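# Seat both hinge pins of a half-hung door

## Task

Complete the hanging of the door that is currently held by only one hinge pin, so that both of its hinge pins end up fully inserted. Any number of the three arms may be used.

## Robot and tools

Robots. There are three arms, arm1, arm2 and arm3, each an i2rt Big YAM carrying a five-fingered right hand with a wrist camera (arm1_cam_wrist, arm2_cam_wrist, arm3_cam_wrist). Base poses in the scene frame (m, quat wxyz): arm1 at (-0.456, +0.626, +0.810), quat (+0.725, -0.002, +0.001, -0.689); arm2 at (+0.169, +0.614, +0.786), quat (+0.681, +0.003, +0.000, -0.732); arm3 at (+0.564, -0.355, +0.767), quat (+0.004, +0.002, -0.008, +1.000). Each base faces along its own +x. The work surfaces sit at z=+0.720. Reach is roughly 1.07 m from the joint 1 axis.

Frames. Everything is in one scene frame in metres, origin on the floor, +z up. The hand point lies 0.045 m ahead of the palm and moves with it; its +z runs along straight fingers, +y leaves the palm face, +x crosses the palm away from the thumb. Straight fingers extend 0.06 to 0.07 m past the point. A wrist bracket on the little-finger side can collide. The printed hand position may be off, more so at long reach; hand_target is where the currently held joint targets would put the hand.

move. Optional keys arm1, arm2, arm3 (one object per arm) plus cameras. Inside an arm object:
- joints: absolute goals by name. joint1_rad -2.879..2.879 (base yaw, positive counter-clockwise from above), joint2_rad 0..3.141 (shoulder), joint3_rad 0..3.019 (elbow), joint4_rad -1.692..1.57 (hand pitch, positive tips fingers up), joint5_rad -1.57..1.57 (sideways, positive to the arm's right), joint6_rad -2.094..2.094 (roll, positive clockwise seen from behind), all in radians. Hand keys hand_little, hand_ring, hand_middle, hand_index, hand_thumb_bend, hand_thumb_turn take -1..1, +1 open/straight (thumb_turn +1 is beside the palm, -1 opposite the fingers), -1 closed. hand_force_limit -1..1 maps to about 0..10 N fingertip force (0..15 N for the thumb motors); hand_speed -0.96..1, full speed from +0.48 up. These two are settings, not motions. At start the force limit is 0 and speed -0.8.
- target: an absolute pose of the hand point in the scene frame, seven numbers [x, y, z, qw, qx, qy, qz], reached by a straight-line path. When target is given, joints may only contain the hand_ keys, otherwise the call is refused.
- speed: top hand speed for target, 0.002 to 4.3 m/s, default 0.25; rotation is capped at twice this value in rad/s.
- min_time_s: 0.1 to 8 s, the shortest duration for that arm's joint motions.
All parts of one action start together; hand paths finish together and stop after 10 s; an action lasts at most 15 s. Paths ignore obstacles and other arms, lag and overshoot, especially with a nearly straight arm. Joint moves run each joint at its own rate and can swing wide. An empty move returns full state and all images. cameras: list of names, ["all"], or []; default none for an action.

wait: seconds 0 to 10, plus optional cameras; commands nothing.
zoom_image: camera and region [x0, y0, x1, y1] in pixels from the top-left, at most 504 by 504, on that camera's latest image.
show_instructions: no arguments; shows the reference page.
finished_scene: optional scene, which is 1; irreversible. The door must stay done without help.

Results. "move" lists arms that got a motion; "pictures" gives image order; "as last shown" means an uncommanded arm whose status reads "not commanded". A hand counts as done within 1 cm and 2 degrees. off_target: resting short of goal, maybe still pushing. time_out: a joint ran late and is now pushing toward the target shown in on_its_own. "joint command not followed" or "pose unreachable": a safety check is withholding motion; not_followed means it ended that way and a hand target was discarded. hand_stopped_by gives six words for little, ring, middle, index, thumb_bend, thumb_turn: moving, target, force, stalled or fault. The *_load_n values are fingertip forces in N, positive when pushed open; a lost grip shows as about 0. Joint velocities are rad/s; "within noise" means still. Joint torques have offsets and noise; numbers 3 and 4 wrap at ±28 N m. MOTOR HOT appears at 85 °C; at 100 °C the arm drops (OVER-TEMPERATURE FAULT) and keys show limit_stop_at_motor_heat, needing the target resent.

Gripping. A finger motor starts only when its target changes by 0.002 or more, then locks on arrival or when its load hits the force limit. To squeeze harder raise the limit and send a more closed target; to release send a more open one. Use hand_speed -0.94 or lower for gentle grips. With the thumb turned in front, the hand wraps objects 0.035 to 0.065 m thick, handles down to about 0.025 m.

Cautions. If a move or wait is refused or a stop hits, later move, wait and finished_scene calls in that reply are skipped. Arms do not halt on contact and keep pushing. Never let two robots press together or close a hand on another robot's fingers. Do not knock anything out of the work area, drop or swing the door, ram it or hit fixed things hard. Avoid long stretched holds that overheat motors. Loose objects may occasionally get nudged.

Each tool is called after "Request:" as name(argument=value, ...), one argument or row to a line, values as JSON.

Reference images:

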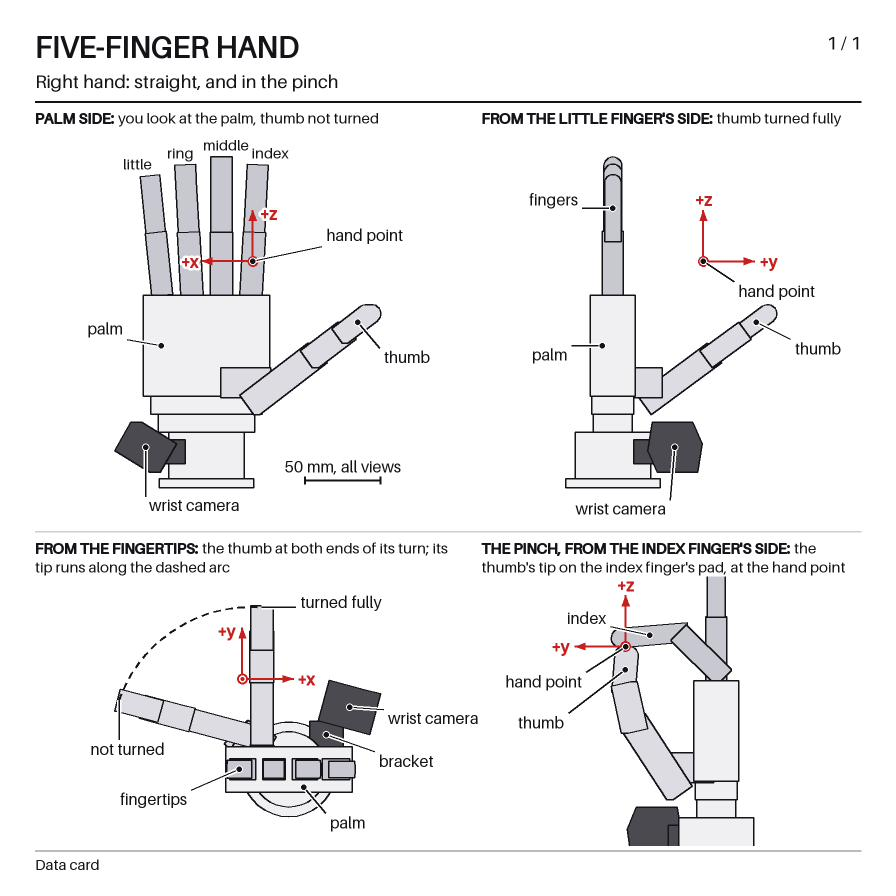

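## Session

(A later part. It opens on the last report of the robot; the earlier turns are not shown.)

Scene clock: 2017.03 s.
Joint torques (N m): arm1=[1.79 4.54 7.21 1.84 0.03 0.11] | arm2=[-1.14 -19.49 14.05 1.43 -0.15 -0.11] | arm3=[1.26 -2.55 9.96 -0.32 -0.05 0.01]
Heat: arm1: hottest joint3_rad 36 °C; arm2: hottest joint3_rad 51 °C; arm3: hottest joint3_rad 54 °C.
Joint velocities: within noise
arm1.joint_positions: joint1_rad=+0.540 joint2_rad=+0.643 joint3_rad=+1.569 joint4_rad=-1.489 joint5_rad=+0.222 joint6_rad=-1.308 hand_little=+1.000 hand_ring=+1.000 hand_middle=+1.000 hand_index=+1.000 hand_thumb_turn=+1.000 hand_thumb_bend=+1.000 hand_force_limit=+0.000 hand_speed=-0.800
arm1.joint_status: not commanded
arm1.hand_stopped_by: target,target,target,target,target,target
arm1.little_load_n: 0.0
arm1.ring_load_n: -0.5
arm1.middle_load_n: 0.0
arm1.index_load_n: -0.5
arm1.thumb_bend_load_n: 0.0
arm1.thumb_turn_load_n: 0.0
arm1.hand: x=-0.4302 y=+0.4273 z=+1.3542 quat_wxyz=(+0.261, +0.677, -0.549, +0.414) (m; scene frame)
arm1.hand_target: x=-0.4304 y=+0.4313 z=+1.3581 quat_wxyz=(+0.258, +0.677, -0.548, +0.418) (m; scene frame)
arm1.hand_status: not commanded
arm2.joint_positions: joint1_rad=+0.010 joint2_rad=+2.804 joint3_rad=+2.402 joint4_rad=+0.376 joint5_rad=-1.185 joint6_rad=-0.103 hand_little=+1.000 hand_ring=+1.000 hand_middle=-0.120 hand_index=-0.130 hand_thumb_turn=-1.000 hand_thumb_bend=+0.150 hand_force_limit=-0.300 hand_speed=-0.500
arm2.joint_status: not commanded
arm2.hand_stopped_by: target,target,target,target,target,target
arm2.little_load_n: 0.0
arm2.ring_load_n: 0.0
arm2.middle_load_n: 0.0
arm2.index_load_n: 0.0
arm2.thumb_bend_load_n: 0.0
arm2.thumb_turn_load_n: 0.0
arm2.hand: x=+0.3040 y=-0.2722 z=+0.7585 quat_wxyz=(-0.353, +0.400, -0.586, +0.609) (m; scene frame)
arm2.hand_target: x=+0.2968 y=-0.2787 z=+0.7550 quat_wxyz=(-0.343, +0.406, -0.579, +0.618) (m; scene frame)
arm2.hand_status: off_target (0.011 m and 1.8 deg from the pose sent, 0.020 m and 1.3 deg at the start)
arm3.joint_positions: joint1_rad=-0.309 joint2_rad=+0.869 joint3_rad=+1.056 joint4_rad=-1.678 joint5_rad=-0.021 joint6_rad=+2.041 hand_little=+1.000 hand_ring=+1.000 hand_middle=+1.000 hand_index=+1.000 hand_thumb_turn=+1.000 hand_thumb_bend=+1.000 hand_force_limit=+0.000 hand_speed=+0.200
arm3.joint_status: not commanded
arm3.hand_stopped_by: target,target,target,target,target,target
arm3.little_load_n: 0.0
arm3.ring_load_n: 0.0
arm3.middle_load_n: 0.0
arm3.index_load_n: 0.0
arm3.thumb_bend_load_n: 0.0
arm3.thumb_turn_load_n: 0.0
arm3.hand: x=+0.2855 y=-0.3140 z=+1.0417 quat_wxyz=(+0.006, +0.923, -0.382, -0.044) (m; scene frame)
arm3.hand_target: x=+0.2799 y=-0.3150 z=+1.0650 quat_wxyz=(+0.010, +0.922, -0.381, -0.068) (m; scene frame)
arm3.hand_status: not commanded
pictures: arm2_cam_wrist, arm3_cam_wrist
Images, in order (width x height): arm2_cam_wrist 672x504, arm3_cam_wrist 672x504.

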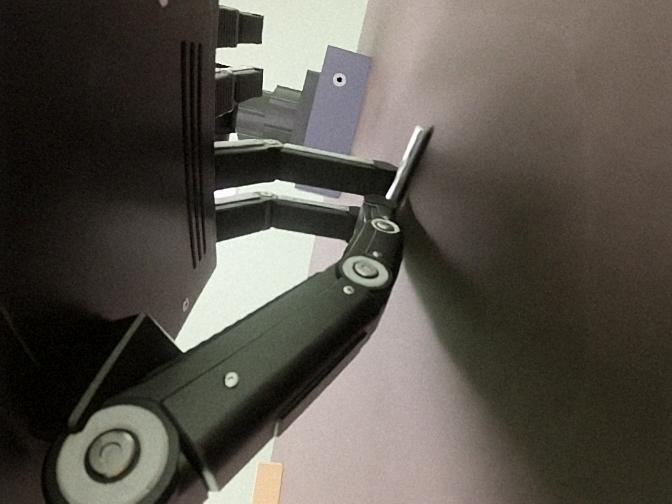

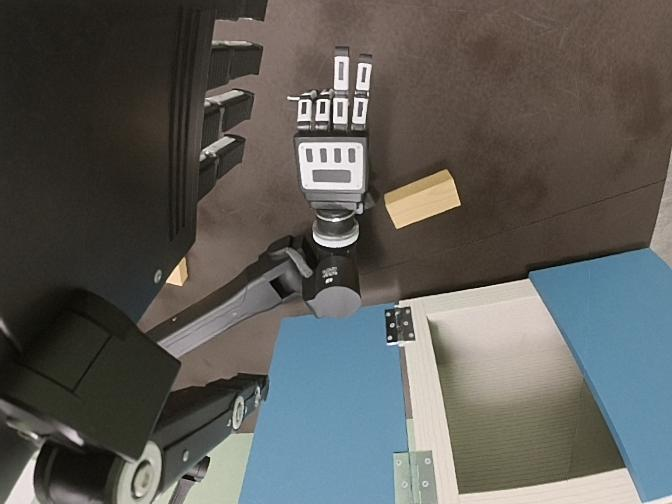

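Request:
move(
  arm2={"target":[0.2968,-0.2787,0.746,-0.3439,0.4066,-0.5784,0.6177],"speed":0.03},
  cameras=["arm2_cam_wrist"],
)

Request:
zoom_image(
  camera="arm2_cam_wrist",
  region=[340, 110, 460, 230],
)

Scene clock: 2025.07 s.
Joint torques (N m): arm1=[1.79 4.54 7.2 1.83 0.03 0.11] | arm2=[-0.73 -18.96 13.72 1.78 -0.11 -0.11] | arm3=[1.2 -2.49 9.96 -0.32 -0.05 0.01]
Heat: arm1: hottest joint3_rad 36 °C; arm2: hottest joint3_rad 51 °C; arm3: hottest joint3_rad 54 °C.
move: arm2 off_target
Joint velocities: within noise
arm1, arm3: as last shown
arm1.ring_load_n: 0.0
arm1.index_load_n: 0.0
arm2.joint_positions: joint1_rad=+0.010 joint2_rad=+2.809 joint3_rad=+2.408 joint4_rad=+0.376 joint5_rad=-1.186 joint6_rad=-0.104 hand_little=+1.000 hand_ring=+1.000 hand_middle=-0.120 hand_index=-0.130 hand_thumb_turn=-1.000 hand_thumb_bend=+0.150 hand_force_limit=-0.300 hand_speed=-0.500
arm2.joint_status: not commanded
arm2.hand_stopped_by: target,target,target,target,target,target
arm2.little_load_n: 0.0
arm2.ring_load_n: -0.5
arm2.middle_load_n: -0.5
arm2.index_load_n: 0.0
arm2.thumb_bend_load_n: 0.5
arm2.thumb_turn_load_n: 0.0
arm2.hand: x=+0.3040 y=-0.2725 z=+0.7571 quat_wxyz=(-0.353, +0.401, -0.586, +0.610)
arm2.hand_target: x=+0.2966 y=-0.2778 z=+0.7461 quat_wxyz=(-0.343, +0.406, -0.579, +0.618)
arm2.hand_status: off_target (0.015 m and 1.7 deg from the pose sent, 0.016 m and 1.8 deg at the start)
Images, in order (width x height): arm2_cam_wrist 672x504.

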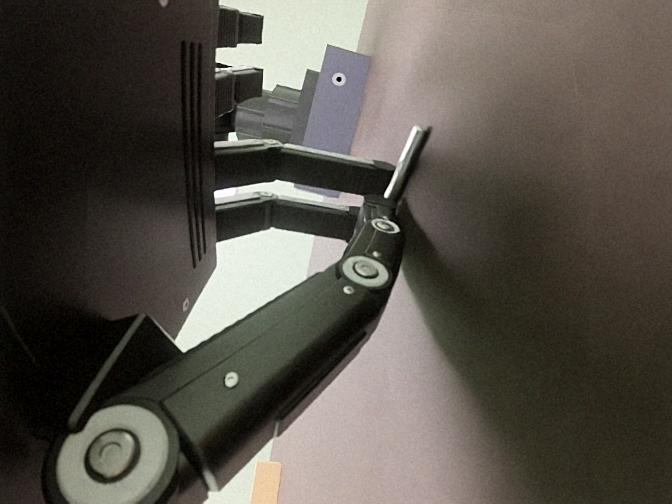

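Scaled by 4.200 from the camera's image (finer frame: 960x720).

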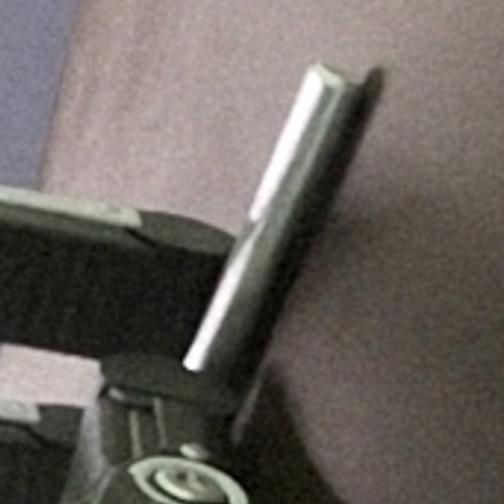

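Request:
move(
  arm2={"target":[0.2968,-0.2787,0.736,-0.3439,0.4066,-0.5784,0.6177],"speed":0.03},
  cameras=["arm2_cam_wrist"],
)

Request:
zoom_image(
  camera="arm2_cam_wrist",
  region=[340, 110, 460, 230],
)

Scene clock: 2030.40 s.
Joint torques (N m): arm1=[1.73 4.48 7.21 1.84 0.03 0.11] | arm2=[-0.91 -18.14 13.33 1.68 0.03 -0.12] | arm3=[1.26 -2.55 9.98 -0.36 -0.05 0.01]
Heat: arm1: hottest joint3_rad 36 °C; arm2: hottest joint3_rad 50 °C; arm3: hottest joint3_rad 54 °C.
move: arm2 off_target
Joint velocities: within noise
arm1, arm3: as last shown
arm2.joint_positions: joint1_rad=+0.010 joint2_rad=+2.820 joint3_rad=+2.423 joint4_rad=+0.387 joint5_rad=-1.190 joint6_rad=-0.104 hand_little=+1.000 hand_ring=+1.000 hand_middle=-0.120 hand_index=-0.130 hand_thumb_turn=-1.000 hand_thumb_bend=+0.150 hand_force_limit=-0.300 hand_speed=-0.500
arm2.joint_status: not commanded
arm2.hand_stopped_by: target,target,target,target,target,target
arm2.little_load_n: 0.0
arm2.ring_load_n: -0.5
arm2.middle_load_n: 0.0
arm2.index_load_n: 0.0
arm2.thumb_bend_load_n: 0.5
arm2.thumb_turn_load_n: 0.0
arm2.hand: x=+0.3041 y=-0.2741 z=+0.7565 quat_wxyz=(-0.351, +0.405, -0.581, +0.613)
arm2.hand_target: x=+0.2968 y=-0.2772 z=+0.7364 quat_wxyz=(-0.343, +0.406, -0.579, +0.618)
arm2.hand_status: off_target (0.022 m and 1.0 deg from the pose sent, 0.023 m and 1.8 deg at the start)
Images, in order (width x height): arm2_cam_wrist 672x504.

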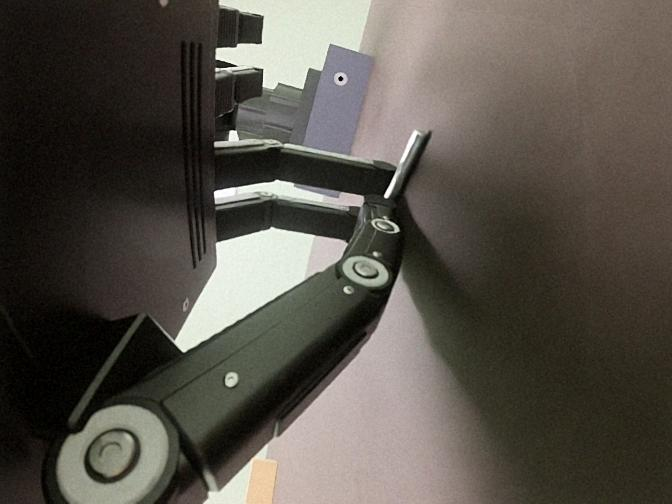

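Scaled by 4.200 from the camera's image (finer frame: 960x720).

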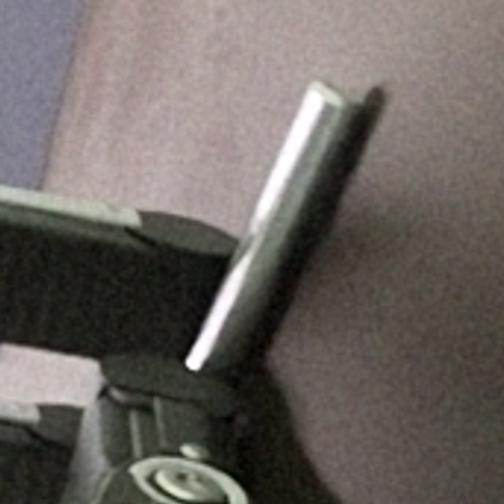

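Request:
move(
  arm2={"target":[0.2968,-0.2787,0.728,-0.3439,0.4066,-0.5784,0.6177],"speed":0.04},
  cameras=["arm2_cam_wrist"],
)

Request:
zoom_image(
  camera="arm2_cam_wrist",
  region=[340, 110, 460, 230],
)

Scene clock: 2041.07 s.
Joint torques (N m): arm1=[1.73 4.48 7.2 1.84 0.04 0.11] | arm2=[-0.97 -17.79 13.03 1.51 0.13 -0.11] | arm3=[1.2 -2.55 9.96 -0.34 -0.06 0.01]
Heat: arm1: hottest joint3_rad 36 °C; arm2: hottest joint3_rad 50 °C; arm3: hottest joint3_rad 54 °C.
move: arm2 off_target
Joint velocities: within noise
arm1, arm3: as last shown
arm2.joint_positions: joint1_rad=+0.010 joint2_rad=+2.829 joint3_rad=+2.436 joint4_rad=+0.395 joint5_rad=-1.192 joint6_rad=-0.104 hand_little=+1.000 hand_ring=+1.000 hand_middle=-0.120 hand_index=-0.130 hand_thumb_turn=-1.000 hand_thumb_bend=+0.150 hand_force_limit=-0.300 hand_speed=-0.500
arm2.joint_status: not commanded
arm2.hand_stopped_by: target,target,target,target,target,target
arm2.little_load_n: 0.5
arm2.ring_load_n: 0.0
arm2.middle_load_n: 0.0
arm2.index_load_n: 0.0
arm2.thumb_bend_load_n: 0.0
arm2.thumb_turn_load_n: 0.0
arm2.hand: x=+0.3041 y=-0.2755 z=+0.7557 quat_wxyz=(-0.349, +0.408, -0.577, +0.616)
arm2.hand_target: x=+0.2968 y=-0.2767 z=+0.7283 quat_wxyz=(-0.343, +0.406, -0.579, +0.618)
arm2.hand_status: off_target (0.029 m and 0.6 deg from the pose sent, 0.030 m and 1.0 deg at the start)
Images, in order (width x height): arm2_cam_wrist 672x504.

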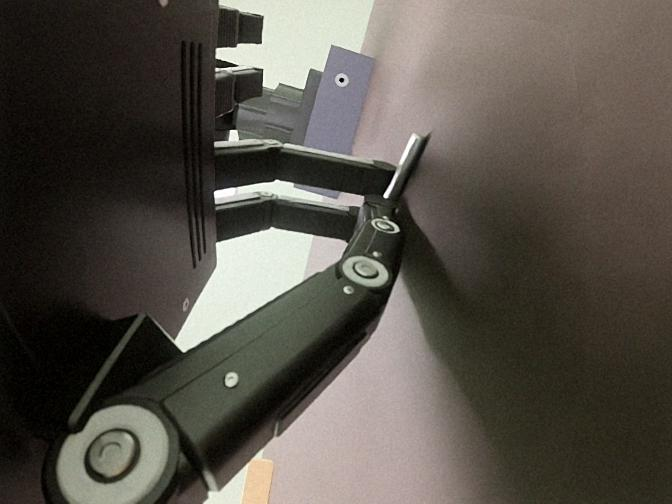

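Scaled by 4.200 from the camera's image (finer frame: 960x720).

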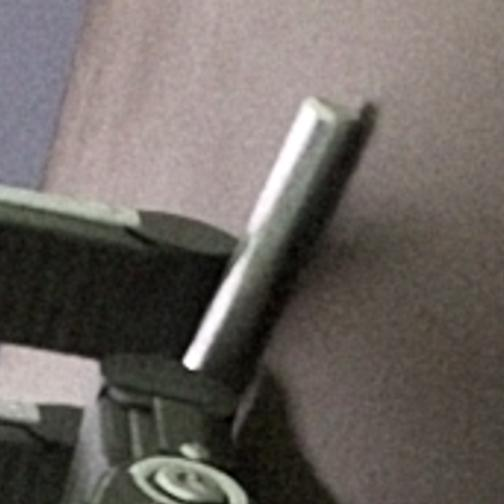

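Request:
move(
  arm2={"joints":{"hand_speed":-0.85,"hand_force_limit":-0.3,"hand_index":-0.6,"hand_middle":-0.6}},
  cameras=["arm2_cam_wrist"],
)

Request:
zoom_image(
  camera="arm2_cam_wrist",
  region=[340, 110, 460, 230],
)

Scene clock: 2050.47 s.
Joint torques (N m): arm1=[1.73 4.48 7.2 1.84 0.03 0.11] | arm2=[-1.2 -17.9 12.64 1.55 0.04 -0.09] | arm3=[1.2 -2.49 9.98 -0.34 -0.05 0.01]
Heat: arm1: hottest joint3_rad 36 °C; arm2: hottest joint3_rad 50 °C; arm3: hottest joint3_rad 54 °C.
move: arm2 off_target
Joint velocities: within noise
arm1, arm3: as last shown
arm2.joint_positions: joint1_rad=+0.011 joint2_rad=+2.829 joint3_rad=+2.439 joint4_rad=+0.396 joint5_rad=-1.189 joint6_rad=-0.106 hand_little=+1.000 hand_ring=+1.000 hand_middle=-0.215 hand_index=-0.239 hand_thumb_turn=-1.000 hand_thumb_bend=+0.150 hand_force_limit=-0.300 hand_speed=-0.850
arm2.joint_status: hand_middle off_target (ended at -0.215, target -0.600); hand_index off_target (ended at -0.239, target -0.600); the others done
arm2.hand_stopped_by: target,target,force,force,target,target
arm2.little_load_n: 0.0
arm2.ring_load_n: 0.0
arm2.middle_load_n: 3.5
arm2.index_load_n: 3.0
arm2.thumb_bend_load_n: 1.0
arm2.thumb_turn_load_n: 0.0
arm2.hand: x=+0.3042 y=-0.2768 z=+0.7573 quat_wxyz=(-0.347, +0.408, -0.576, +0.618)
arm2.hand_target: x=+0.2966 y=-0.2768 z=+0.7287 quat_wxyz=(-0.343, +0.407, -0.579, +0.618)
arm2.hand_status: not commanded
Images, in order (width x height): arm2_cam_wrist 672x504.

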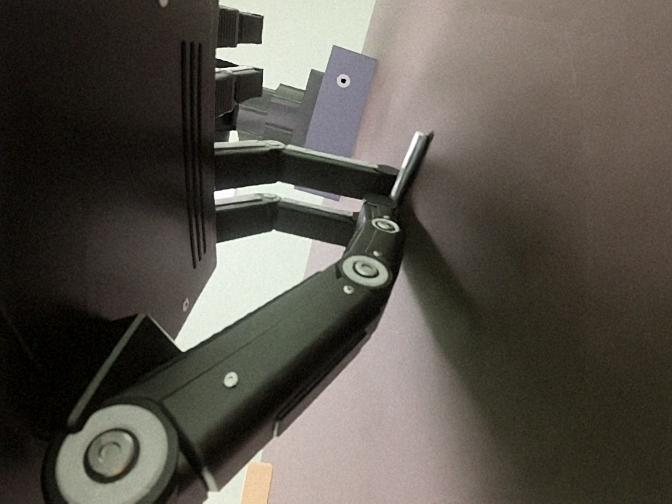

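Scaled by 4.200 from the camera's image (finer frame: 960x720).

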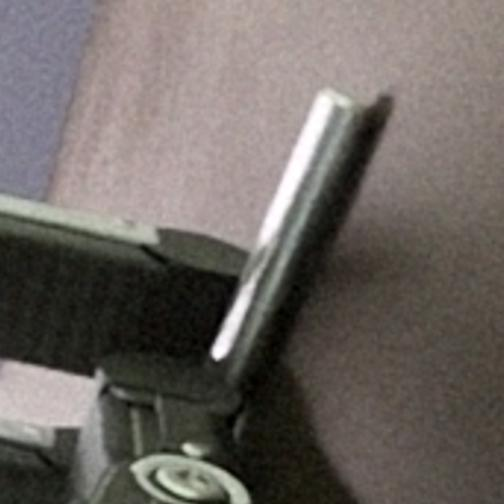

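Request:
move(
  arm2={"target":[0.2968,-0.2787,0.738,-0.3439,0.4066,-0.5784,0.6177],"speed":0.04},
)

Request:
move(
  arm2={"joints":{"hand_force_limit":-0.2,"hand_index":-0.62,"hand_middle":-0.62}},
  cameras=["arm2_cam_wrist"],
)

Request:
zoom_image(
  camera="arm2_cam_wrist",
  region=[340, 110, 460, 230],
)

Scene clock: 2069.73 s.
Joint torques (N m): arm1=[1.73 4.48 7.21 1.84 0.03 0.11] | arm2=[-0.85 -18.9 12.36 1.16 -0.02 -0.09] | arm3=[1.2 -2.61 9.96 -0.34 -0.06 0.01]
Heat: arm1: hottest joint3_rad 36 °C; arm2: hottest joint3_rad 50 °C; arm3: hottest joint3_rad 54 °C.
move: arm2 off_target
Joint velocities: within noise
arm1, arm3: as last shown
arm2.joint_positions: joint1_rad=+0.011 joint2_rad=+2.829 joint3_rad=+2.439 joint4_rad=+0.397 joint5_rad=-1.189 joint6_rad=-0.106 hand_little=+1.000 hand_ring=+1.000 hand_middle=-0.215 hand_index=-0.239 hand_thumb_turn=-1.000 hand_thumb_bend=+0.150 hand_force_limit=-0.300 hand_speed=-0.850
arm2.joint_status: not commanded
arm2.hand_stopped_by: target,target,force,force,target,target
arm2.little_load_n: 0.0
arm2.ring_load_n: 0.5
arm2.middle_load_n: 3.0
arm2.index_load_n: 3.0
arm2.thumb_bend_load_n: 1.0
arm2.thumb_turn_load_n: 0.0
arm2.hand: x=+0.3042 y=-0.2768 z=+0.7574 quat_wxyz=(-0.346, +0.408, -0.575, +0.618)
arm2.hand_target: x=+0.2967 y=-0.2778 z=+0.7384 quat_wxyz=(-0.344, +0.407, -0.579, +0.618)
arm2.hand_status: off_target (0.021 m and 0.5 deg from the pose sent, 0.021 m and 0.5 deg at the start)
arm3.thumb_bend_load_n: -0.5
pictures: none

Scene clock: 2070.13 s.
Joint torques (N m): arm1=[1.73 4.54 7.21 1.84 0.03 0.11] | arm2=[-1.03 -18.96 12.29 1.07 -0.02 -0.07] | arm3=[1.26 -2.61 9.96 -0.32 -0.06 0.01]
Heat: arm1: hottest joint3_rad 36 °C; arm2: hottest joint3_rad 50 °C; arm3: hottest joint3_rad 54 °C.
move: arm2 off_target
Joint velocities: within noise
arm1, arm3: as last shown
arm2.joint_positions: joint1_rad=+0.011 joint2_rad=+2.829 joint3_rad=+2.439 joint4_rad=+0.397 joint5_rad=-1.189 joint6_rad=-0.106 hand_little=+1.000 hand_ring=+1.000 hand_middle=-0.227 hand_index=-0.251 hand_thumb_turn=-1.000 hand_thumb_bend=+0.150 hand_force_limit=-0.200 hand_speed=-0.850
arm2.joint_status: hand_middle off_target (ended at -0.227, target -0.620); hand_index off_target (ended at -0.251, target -0.620); the others done
arm2.hand_stopped_by: target,target,force,force,target,target
arm2.little_load_n: 0.0
arm2.ring_load_n: 0.0
arm2.middle_load_n: 2.0
arm2.index_load_n: 2.0
arm2.thumb_bend_load_n: 0.0
arm2.thumb_turn_load_n: 0.0
arm2.hand: x=+0.3042 y=-0.2768 z=+0.7574 quat_wxyz=(-0.346, +0.408, -0.575, +0.618)
arm2.hand_target: x=+0.2967 y=-0.2778 z=+0.7384 quat_wxyz=(-0.344, +0.407, -0.579, +0.618)
arm2.hand_status: not commanded
arm3.thumb_bend_load_n: 0.0
Images, in order (width x height): arm2_cam_wrist 672x504.

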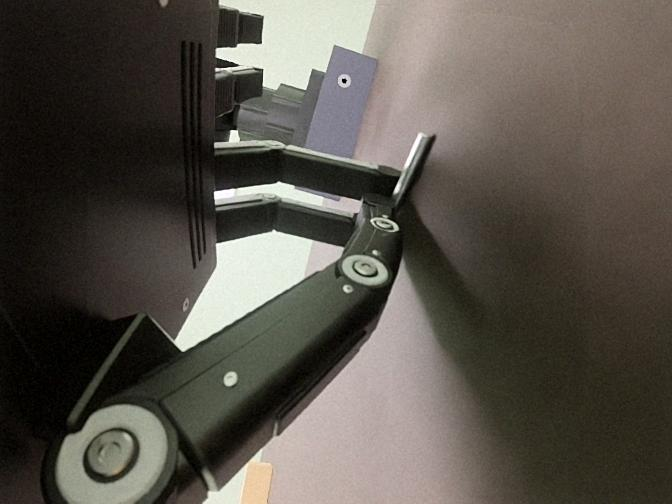

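Scaled by 4.200 from the camera's image (finer frame: 960x720).

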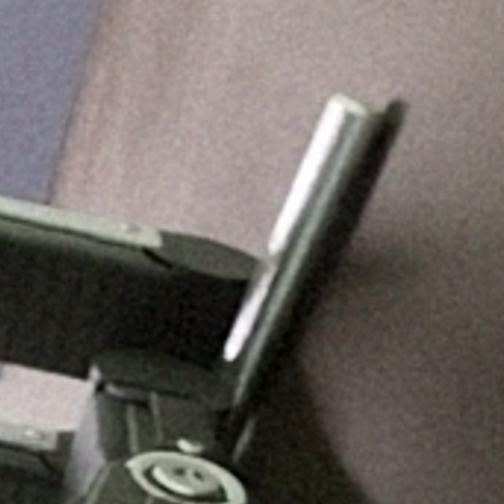

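Request:
move(
  arm2={"joints":{"hand_speed":-0.8,"hand_index":-0.13,"hand_middle":-0.12}},
)

Request:
move(
  arm2={"target":[0.2968,-0.2787,0.72,-0.3439,0.4066,-0.5784,0.6177],"speed":0.04},
  cameras=["arm2_cam_wrist"],
)

Request:
zoom_image(
  camera="arm2_cam_wrist",
  region=[340, 110, 460, 230],
)

Scene clock: 2077.77 s.
Joint torques (N m): arm1=[1.79 4.48 7.21 1.84 0.04 0.11] | arm2=[-0.79 -18.96 12.36 1.18 -0.02 -0.06] | arm3=[1.32 -2.61 9.96 -0.32 -0.06 0.01]
Heat: arm1: hottest joint3_rad 36 °C; arm2: hottest joint3_rad 50 °C; arm3: hottest joint3_rad 54 °C.
move: arm2 done
Joint velocities: within noise
arm1, arm3: as last shown
arm2.joint_positions: joint1_rad=+0.009 joint2_rad=+2.830 joint3_rad=+2.439 joint4_rad=+0.397 joint5_rad=-1.189 joint6_rad=-0.106 hand_little=+1.000 hand_ring=+1.000 hand_middle=-0.120 hand_index=-0.130 hand_thumb_turn=-1.000 hand_thumb_bend=+0.150 hand_force_limit=-0.200 hand_speed=-0.800
arm2.joint_status: all done
arm2.hand_stopped_by: target,target,target,target,target,target
arm2.little_load_n: 0.0
arm2.ring_load_n: 0.0
arm2.middle_load_n: 0.0
arm2.index_load_n: 0.0
arm2.thumb_bend_load_n: 0.0
arm2.thumb_turn_load_n: 0.0
arm2.hand: x=+0.3025 y=-0.2770 z=+0.7568 quat_wxyz=(-0.346, +0.408, -0.576, +0.618)
arm2.hand_target: x=+0.2969 y=-0.2777 z=+0.7383 quat_wxyz=(-0.344, +0.407, -0.579, +0.618)
arm2.hand_status: not commanded
arm3.ring_load_n: 0.5
pictures: none

Scene clock: 2078.73 s.
Joint torques (N m): arm1=[1.79 4.48 7.21 1.84 0.03 0.11] | arm2=[-0.85 -17.38 12.66 1.51 0.24 -0.11] | arm3=[1.2 -2.67 9.95 -0.31 -0.05 0.01]
Heat: arm1: hottest joint3_rad 36 °C; arm2: hottest joint3_rad 50 °C; arm3: hottest joint3_rad 54 °C.
move: arm2 off_target
Joint velocities: within noise
arm1.joint_positions: joint1_rad=+0.540 joint2_rad=+0.643 joint3_rad=+1.569 joint4_rad=-1.489 joint5_rad=+0.222 joint6_rad=-1.308 hand_little=+1.000 hand_ring=+1.000 hand_middle=+1.000 hand_index=+1.000 hand_thumb_turn=+1.000 hand_thumb_bend=+1.000 hand_force_limit=+0.000 hand_speed=-0.800
arm1.joint_status: not commanded
arm1.hand_stopped_by: target,target,target,target,target,target
arm1.little_load_n: 0.0
arm1.ring_load_n: 0.0
arm1.middle_load_n: 0.0
arm1.index_load_n: 0.0
arm1.thumb_bend_load_n: 0.0
arm1.thumb_turn_load_n: 0.0
arm1.hand: x=-0.4302 y=+0.4273 z=+1.3542 quat_wxyz=(+0.261, +0.677, -0.549, +0.414)
arm1.hand_target: x=-0.4304 y=+0.4313 z=+1.3581 quat_wxyz=(+0.258, +0.677, -0.548, +0.418)
arm1.hand_status: not commanded
arm2.joint_positions: joint1_rad=+0.009 joint2_rad=+2.838 joint3_rad=+2.449 joint4_rad=+0.402 joint5_rad=-1.194 joint6_rad=-0.106 hand_little=+1.000 hand_ring=+1.000 hand_middle=-0.120 hand_index=-0.130 hand_thumb_turn=-1.000 hand_thumb_bend=+0.150 hand_force_limit=-0.200 hand_speed=-0.800
arm2.joint_status: not commanded
arm2.hand_stopped_by: target,target,target,target,target,target
arm2.little_load_n: -0.5
arm2.ring_load_n: 0.0
arm2.middle_load_n: 0.0
arm2.index_load_n: 0.0
arm2.thumb_bend_load_n: 0.0
arm2.thumb_turn_load_n: 0.0
arm2.hand: x=+0.3028 y=-0.2771 z=+0.7552 quat_wxyz=(-0.346, +0.410, -0.573, +0.619)
arm2.hand_target: x=+0.2968 y=-0.2762 z=+0.7208 quat_wxyz=(-0.343, +0.407, -0.579, +0.618)
arm2.hand_status: off_target (0.036 m and 0.8 deg from the pose sent, 0.037 m and 0.4 deg at the start)
arm3.joint_positions: joint1_rad=-0.309 joint2_rad=+0.869 joint3_rad=+1.056 joint4_rad=-1.678 joint5_rad=-0.021 joint6_rad=+2.041 hand_little=+1.000 hand_ring=+1.000 hand_middle=+1.000 hand_index=+1.000 hand_thumb_turn=+1.000 hand_thumb_bend=+1.000 hand_force_limit=+0.000 hand_speed=+0.200
arm3.joint_status: not commanded
arm3.hand_stopped_by: target,target,target,target,target,target
arm3.little_load_n: 0.0
arm3.ring_load_n: 0.0
arm3.middle_load_n: 0.0
arm3.index_load_n: 0.0
arm3.thumb_bend_load_n: 0.0
arm3.thumb_turn_load_n: 0.0
arm3.hand: x=+0.2855 y=-0.3140 z=+1.0417 quat_wxyz=(+0.006, +0.923, -0.382, -0.044)
arm3.hand_target: x=+0.2799 y=-0.3150 z=+1.0650 quat_wxyz=(+0.010, +0.922, -0.381, -0.068)
arm3.hand_status: not commanded
Images, in order (width x height): arm2_cam_wrist 672x504.

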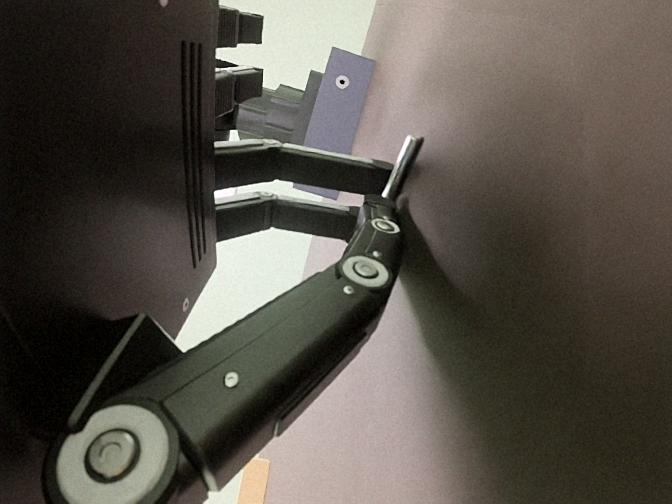

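Scaled by 4.200 from the camera's image (finer frame: 960x720).

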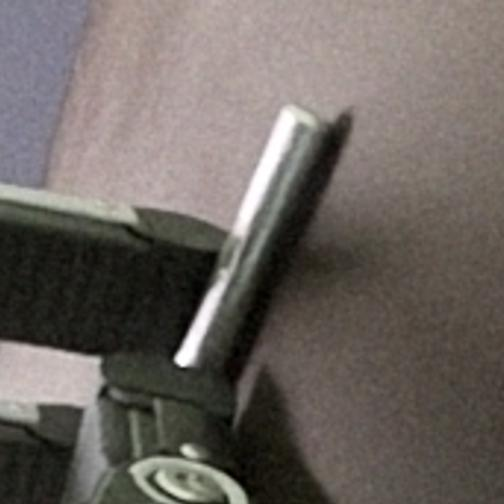

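Request:
move(
  arm2={"target":[0.2968,-0.2787,0.705,-0.3439,0.4066,-0.5784,0.6177],"speed":0.04},
  cameras=["arm2_cam_wrist"],
)

Request:
zoom_image(
  camera="arm2_cam_wrist",
  region=[340, 110, 460, 230],
)

Scene clock: 2082.53 s.
Joint torques (N m): arm1=[1.79 4.48 7.21 1.84 0.04 0.11] | arm2=[-0.79 -17.26 11.97 1.24 0.29 -0.11] | arm3=[1.32 -2.55 9.96 -0.31 -0.05 0.02]
Heat: arm1: hottest joint3_rad 36 °C; arm2: hottest joint3_rad 50 °C; arm3: hottest joint3_rad 54 °C.
move: arm2 off_target
Joint velocities: within noise
arm1, arm3: as last shown
arm2.joint_positions: joint1_rad=+0.009 joint2_rad=+2.856 joint3_rad=+2.474 joint4_rad=+0.420 joint5_rad=-1.195 joint6_rad=-0.106 hand_little=+1.000 hand_ring=+1.000 hand_middle=-0.120 hand_index=-0.130 hand_thumb_turn=-1.000 hand_thumb_bend=+0.150 hand_force_limit=-0.200 hand_speed=-0.800
arm2.joint_status: not commanded
arm2.hand_stopped_by: target,target,target,target,target,target
arm2.little_load_n: 0.0
arm2.ring_load_n: 0.0
arm2.middle_load_n: 0.5
arm2.index_load_n: 0.0
arm2.thumb_bend_load_n: 0.0
arm2.thumb_turn_load_n: 0.0
arm2.hand: x=+0.3026 y=-0.2802 z=+0.7540 quat_wxyz=(-0.341, +0.415, -0.565, +0.626)
arm2.hand_target: x=+0.2968 y=-0.2751 z=+0.7062 quat_wxyz=(-0.343, +0.407, -0.579, +0.618)
arm2.hand_status: off_target (0.049 m and 2.1 deg from the pose sent, 0.050 m and 0.8 deg at the start)
Images, in order (width x height): arm2_cam_wrist 672x504.

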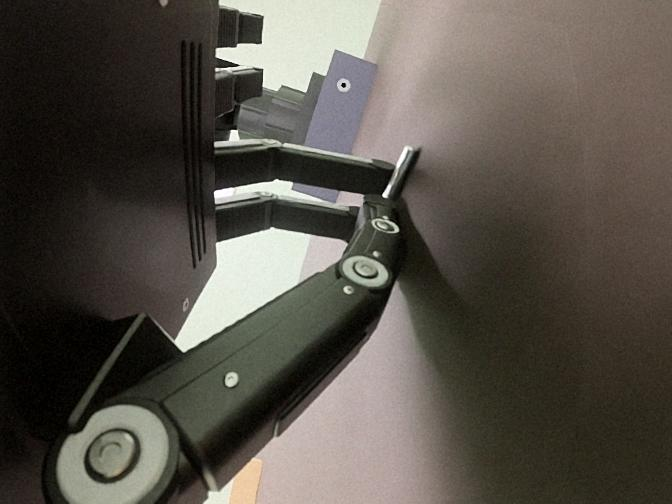

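Scaled by 4.200 from the camera's image (finer frame: 960x720).

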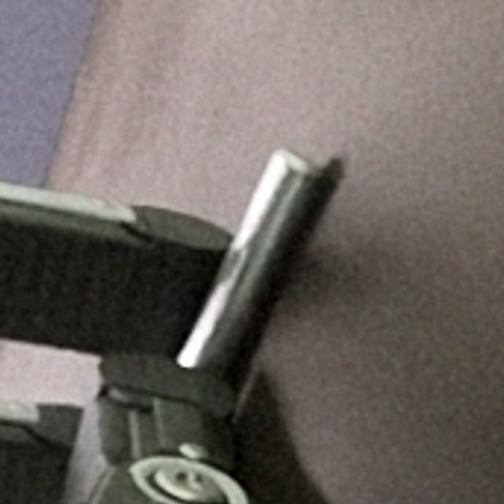

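Request:
move(
  arm2={"joints":{"hand_speed":-0.85,"hand_force_limit":-0.2,"hand_index":-0.6,"hand_middle":-0.6}},
  cameras=["arm2_cam_wrist"],
)

Request:
zoom_image(
  camera="arm2_cam_wrist",
  region=[340, 110, 460, 230],
)

Scene clock: 2106.13 s.
Joint torques (N m): arm1=[1.73 4.54 7.21 1.84 0.04 0.11] | arm2=[-0.91 -16.85 11.69 1.25 0.15 -0.09] | arm3=[1.26 -2.61 9.96 -0.32 -0.06 0.02]
Heat: arm1: hottest joint3_rad 36 °C; arm2: hottest joint3_rad 49 °C; arm3: hottest joint3_rad 54 °C.
move: arm2 off_target
Joint velocities: within noise
arm1, arm3: as last shown
arm2.joint_positions: joint1_rad=+0.010 joint2_rad=+2.856 joint3_rad=+2.478 joint4_rad=+0.420 joint5_rad=-1.192 joint6_rad=-0.106 hand_little=+1.000 hand_ring=+1.000 hand_middle=-0.201 hand_index=-0.238 hand_thumb_turn=-1.000 hand_thumb_bend=+0.151 hand_force_limit=-0.200 hand_speed=-0.850
arm2.joint_status: hand_middle off_target (ended at -0.201, target -0.600); hand_index off_target (ended at -0.238, target -0.600); the others done
arm2.hand_stopped_by: target,target,force,force,target,target
arm2.little_load_n: 0.0
arm2.ring_load_n: -0.5
arm2.middle_load_n: 5.0
arm2.index_load_n: 5.0
arm2.thumb_bend_load_n: 3.0
arm2.thumb_turn_load_n: 0.0
arm2.hand: x=+0.3031 y=-0.2814 z=+0.7552 quat_wxyz=(-0.339, +0.415, -0.565, +0.627)
arm2.hand_target: x=+0.2967 y=-0.2750 z=+0.7062 quat_wxyz=(-0.343, +0.407, -0.579, +0.618)
arm2.hand_status: not commanded
Images, in order (width x height): arm2_cam_wrist 672x504.

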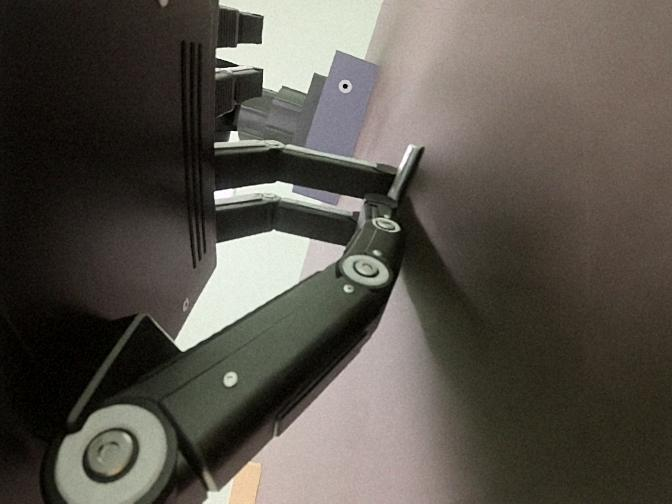

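Scaled by 4.200 from the camera's image (finer frame: 960x720).

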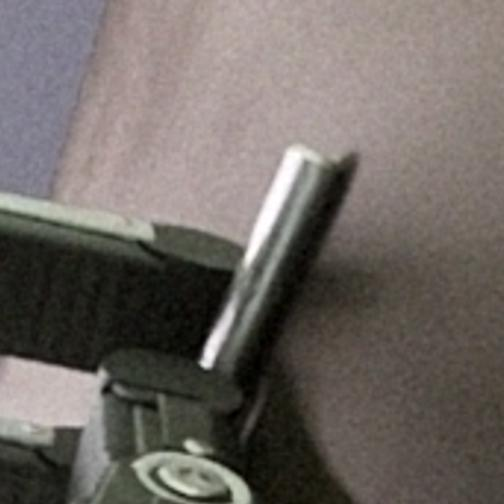

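Request:
move(
  arm2={"target":[0.2968,-0.2787,0.77,-0.3439,0.4066,-0.5784,0.6177],"speed":0.05},
  cameras=["arm2_cam_wrist"],
)

Request:
zoom_image(
  camera="arm2_cam_wrist",
  region=[340, 110, 460, 230],
)

Scene clock: 2111.53 s.
Joint torques (N m): arm1=[1.79 4.54 7.21 1.84 0.03 0.11] | arm2=[-1.08 -23.18 9.39 0.77 -0.01 -0.07] | arm3=[1.32 -2.55 9.98 -0.34 -0.06 0.01]
Heat: arm1: hottest joint3_rad 36 °C; arm2: hottest joint3_rad 49 °C; arm3: hottest joint3_rad 54 °C.
move: arm2 off_target
Joint velocities: within noise
arm1, arm3: as last shown
arm2.joint_positions: joint1_rad=+0.010 joint2_rad=+2.827 joint3_rad=+2.442 joint4_rad=+0.381 joint5_rad=-1.191 joint6_rad=-0.106 hand_little=+1.000 hand_ring=+1.000 hand_middle=-0.201 hand_index=-0.238 hand_thumb_turn=-1.000 hand_thumb_bend=+0.150 hand_force_limit=-0.200 hand_speed=-0.850
arm2.joint_status: not commanded
arm2.hand_stopped_by: target,target,force,force,target,target
arm2.little_load_n: 0.0
arm2.ring_load_n: 0.0
arm2.middle_load_n: 0.5
arm2.index_load_n: 0.5
arm2.thumb_bend_load_n: 0.5
arm2.thumb_turn_load_n: 0.0
arm2.hand: x=+0.3033 y=-0.2765 z=+0.7584 quat_wxyz=(-0.349, +0.406, -0.579, +0.615)
arm2.hand_target: x=+0.2969 y=-0.2787 z=+0.7701 quat_wxyz=(-0.344, +0.407, -0.578, +0.618)
arm2.hand_status: off_target (0.014 m and 0.7 deg from the pose sent, 0.016 m and 2.2 deg at the start)
Images, in order (width x height): arm2_cam_wrist 672x504.

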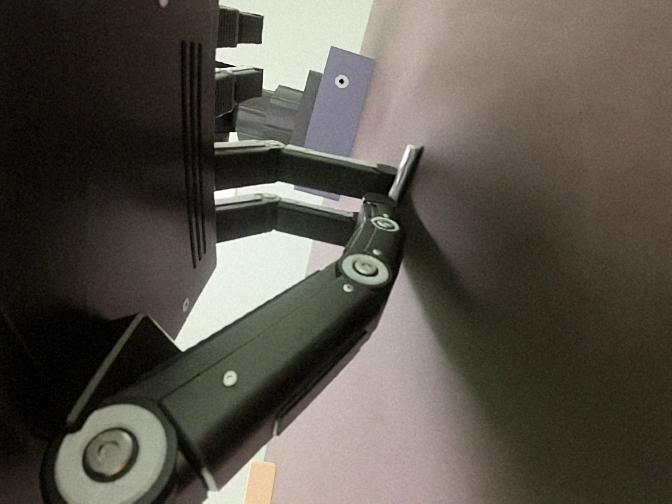

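Scaled by 4.200 from the camera's image (finer frame: 960x720).

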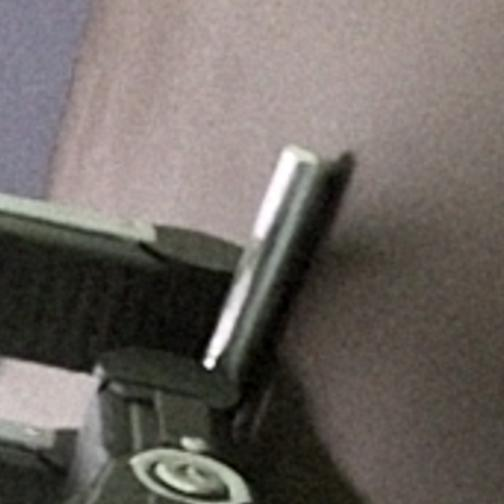

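Request:
move(
  arm2={"joints":{"hand_speed":-0.9,"hand_force_limit":-0.4,"hand_index":-0.64,"hand_middle":-0.64}},
  cameras=["arm2_cam_wrist"],
)

Request:
zoom_image(
  camera="arm2_cam_wrist",
  region=[340, 110, 460, 230],
)

Scene clock: 2146.17 s.
Joint torques (N m): arm1=[1.79 4.48 7.21 1.84 0.03 0.11] | arm2=[-0.97 -22.77 9.44 0.79 0.04 -0.06] | arm3=[1.26 -2.61 9.98 -0.32 -0.06 0.02]
Heat: arm1: hottest joint3_rad 36 °C; arm2: hottest joint3_rad 47 °C; arm3: hottest joint3_rad 55 °C.
move: arm2 off_target
Joint velocities: within noise
arm1, arm3: as last shown
arm2.joint_positions: joint1_rad=+0.010 joint2_rad=+2.826 joint3_rad=+2.442 joint4_rad=+0.381 joint5_rad=-1.191 joint6_rad=-0.106 hand_little=+1.000 hand_ring=+1.000 hand_middle=-0.246 hand_index=-0.283 hand_thumb_turn=-1.000 hand_thumb_bend=+0.150 hand_force_limit=-0.400 hand_speed=-0.900
arm2.joint_status: hand_middle off_target (ended at -0.246, target -0.640); hand_index off_target (ended at -0.283, target -0.640); the others done
arm2.hand_stopped_by: target,target,force,force,target,target
arm2.little_load_n: 0.0
arm2.ring_load_n: 0.0
arm2.middle_load_n: 4.0
arm2.index_load_n: 3.5
arm2.thumb_bend_load_n: 1.0
arm2.thumb_turn_load_n: -4.0
arm2.hand: x=+0.3033 y=-0.2768 z=+0.7597 quat_wxyz=(-0.349, +0.407, -0.578, +0.615)
arm2.hand_target: x=+0.2969 y=-0.2787 z=+0.7698 quat_wxyz=(-0.344, +0.407, -0.578, +0.618)
arm2.hand_status: not commanded
Images, in order (width x height): arm2_cam_wrist 672x504.

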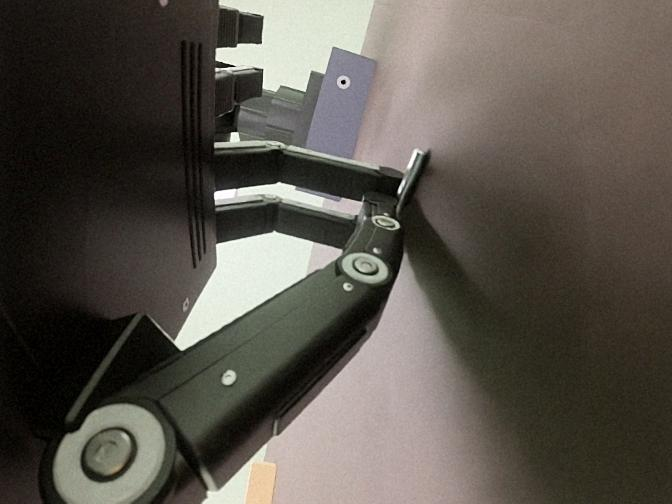

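Scaled by 4.200 from the camera's image (finer frame: 960x720).

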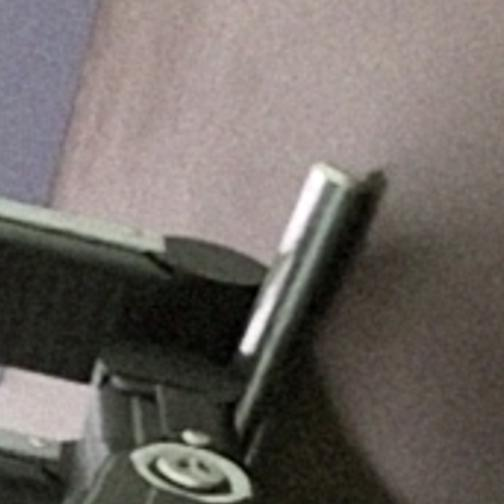

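Request:
move(
  arm2={"joints":{"hand_speed":-0.5,"hand_index":-0.12,"hand_middle":-0.11}},
)

Request:
move(
  arm2={"target":[0.2968,-0.2787,0.86,-0.3439,0.4066,-0.5784,0.6177],"speed":0.08},
  cameras=["arm2_cam_wrist","arm3_cam_wrist"],
)

Scene clock: 2271.07 s.
Joint torques (N m): arm1=[1.73 4.48 7.23 1.84 0.04 0.11] | arm2=[-0.85 -22.65 9.8 0.85 -0.01 -0.06] | arm3=[1.26 -2.55 9.96 -0.32 -0.06 0.01]
Heat: arm1: hottest joint3_rad 36 °C; arm2: hottest joint2_rad 50 °C; arm3: hottest joint3_rad 55 °C.
move: arm2 done
Joint velocities: within noise
arm1, arm3: as last shown
arm2.joint_positions: joint1_rad=+0.010 joint2_rad=+2.826 joint3_rad=+2.438 joint4_rad=+0.379 joint5_rad=-1.191 joint6_rad=-0.106 hand_little=+1.000 hand_ring=+1.000 hand_middle=-0.110 hand_index=-0.120 hand_thumb_turn=-1.000 hand_thumb_bend=+0.150 hand_force_limit=-0.400 hand_speed=-0.500
arm2.joint_status: all done
arm2.hand_stopped_by: target,target,target,target,target,target
arm2.little_load_n: 0.0
arm2.ring_load_n: 0.0
arm2.middle_load_n: 0.0
arm2.index_load_n: 0.0
arm2.thumb_bend_load_n: 0.0
arm2.thumb_turn_load_n: 0.0
arm2.hand: x=+0.3034 y=-0.2758 z=+0.7574 quat_wxyz=(-0.350, +0.405, -0.580, +0.614)
arm2.hand_target: x=+0.2969 y=-0.2787 z=+0.7698 quat_wxyz=(-0.344, +0.407, -0.578, +0.618)
arm2.hand_status: not commanded
pictures: none

Scene clock: 2272.77 s.
Joint torques (N m): arm1=[1.79 4.48 7.21 1.85 0.03 0.11] | arm2=[-0.85 -22.83 9.99 0.87 0.03 -0.07] | arm3=[1.26 -2.61 9.95 -0.34 -0.06 0.01]
Heat: arm1: hottest joint3_rad 36 °C; arm2: hottest joint2_rad 50 °C; arm3: hottest joint3_rad 55 °C.
move: arm2 off_target
Joint velocities: within noise
arm1, arm3: as last shown
arm2.joint_positions: joint1_rad=+0.010 joint2_rad=+2.685 joint3_rad=+2.394 joint4_rad=+0.279 joint5_rad=-1.191 joint6_rad=-0.106 hand_little=+1.000 hand_ring=+1.000 hand_middle=-0.110 hand_index=-0.120 hand_thumb_turn=-1.000 hand_thumb_bend=+0.150 hand_force_limit=-0.400 hand_speed=-0.500
arm2.joint_status: not commanded
arm2.hand_stopped_by: target,target,target,target,target,target
arm2.little_load_n: 0.0
arm2.ring_load_n: 0.0
arm2.middle_load_n: 0.0
arm2.index_load_n: 0.0
arm2.thumb_bend_load_n: 0.0
arm2.thumb_turn_load_n: 0.0
arm2.hand: x=+0.3030 y=-0.2771 z=+0.8450 quat_wxyz=(-0.351, +0.405, -0.581, +0.613)
arm2.hand_target: x=+0.2969 y=-0.2787 z=+0.8599 quat_wxyz=(-0.344, +0.407, -0.578, +0.618)
arm2.hand_status: off_target (0.016 m and 1.0 deg from the pose sent, 0.103 m and 0.9 deg at the start)
Images, in order (width x height): arm2_cam_wrist 672x504, arm3_cam_wrist 672x504.

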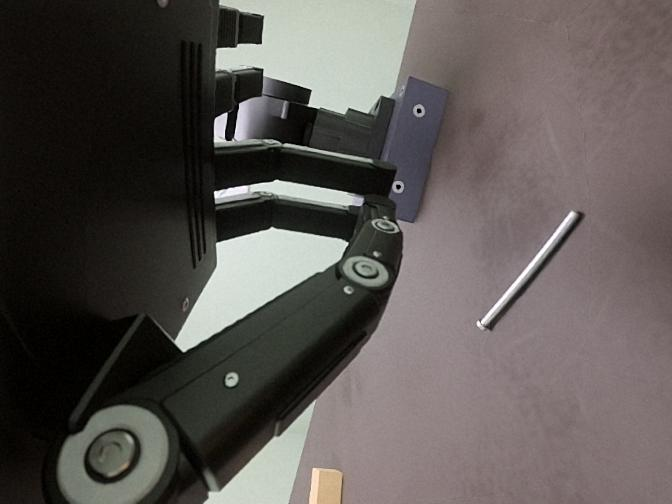

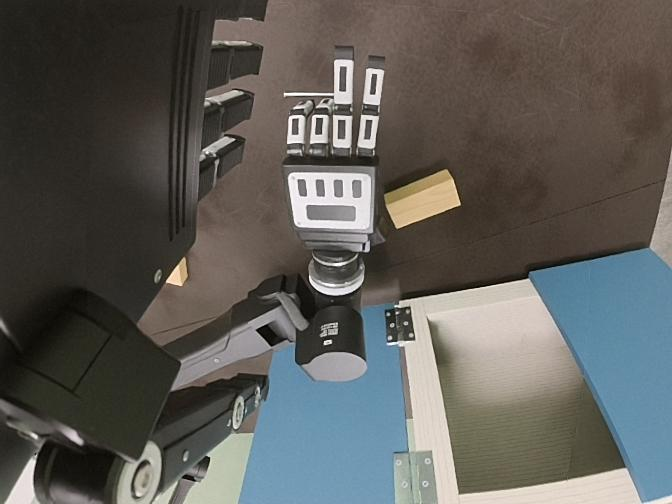

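Request:
move(
  arm2={"target":[0.2756,-0.2917,0.86,0.2182,0.7175,-0.1702,0.6394],"speed":0.4,"joints":{"hand_speed":-0.3,"hand_index":-0.1,"hand_middle":1,"hand_thumb_turn":-0.545}},
  cameras=["arm2_cam_wrist","arm3_cam_wrist"],
)

Scene clock: 2280.27 s.
Joint torques (N m): arm1=[1.79 4.48 7.21 1.83 0.03 0.11] | arm2=[0.32 -21.01 9.7 0.98 -0.03 -0.14] | arm3=[1.26 -2.61 9.96 -0.32 -0.05 0.01]
Heat: arm1: hottest joint3_rad 36 °C; arm2: hottest joint2_rad 50 °C; arm3: hottest joint3_rad 55 °C.
move: arm2 off_target
Joint velocities: within noise
arm1, arm3: as last shown
arm2.joint_positions: joint1_rad=+0.033 joint2_rad=+2.442 joint3_rad=+1.867 joint4_rad=+0.385 joint5_rad=-1.034 joint6_rad=-1.807 hand_little=+1.000 hand_ring=+1.000 hand_middle=+1.000 hand_index=-0.100 hand_thumb_turn=-0.544 hand_thumb_bend=+0.150 hand_force_limit=-0.400 hand_speed=-0.300
arm2.joint_status: all done
arm2.hand_stopped_by: target,target,target,target,target,target
arm2.little_load_n: 0.0
arm2.ring_load_n: 0.0
arm2.middle_load_n: 0.0
arm2.index_load_n: 0.0
arm2.thumb_bend_load_n: 0.0
arm2.thumb_turn_load_n: 0.0
arm2.hand: x=+0.2665 y=-0.2897 z=+0.8381 quat_wxyz=(+0.210, +0.717, -0.184, +0.639)
arm2.hand_target: x=+0.2757 y=-0.2915 z=+0.8598 quat_wxyz=(+0.218, +0.717, -0.170, +0.640)
arm2.hand_status: off_target (0.024 m and 1.8 deg from the pose sent, 0.034 m and 90.4 deg at the start)
Images, in order (width x height): arm2_cam_wrist 672x504, arm3_cam_wrist 672x504.

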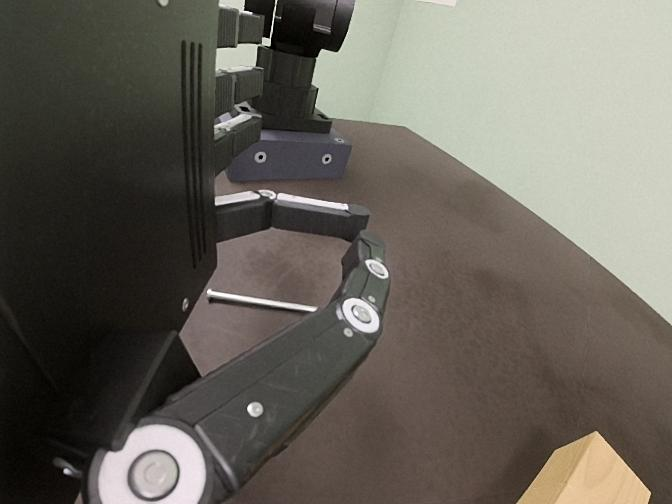

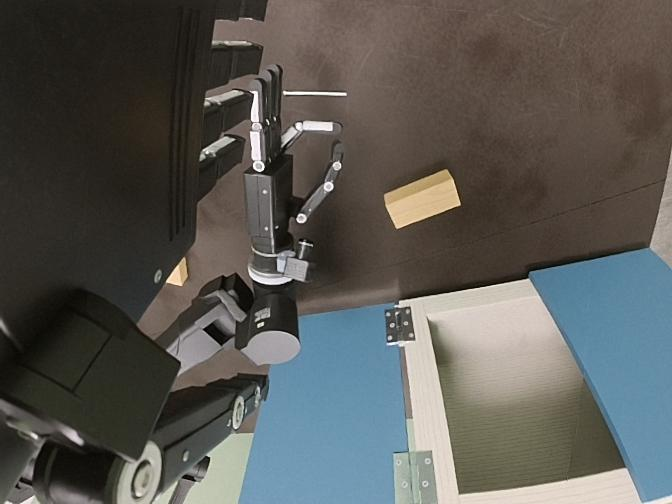

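Request:
zoom_image(
  camera="arm3_cam_wrist",
  region=[230, 60, 380, 210],
)

Scaled by 3.360 from the camera's image (finer frame: 960x720).

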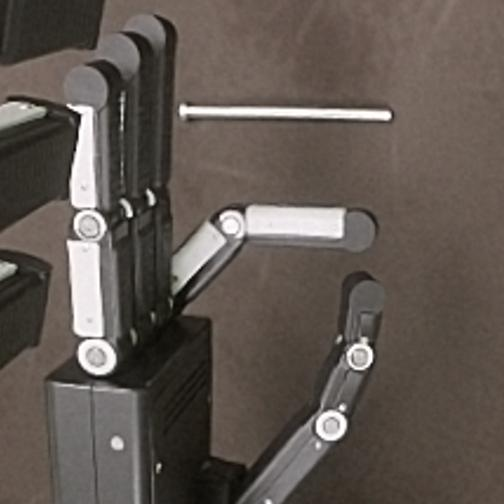

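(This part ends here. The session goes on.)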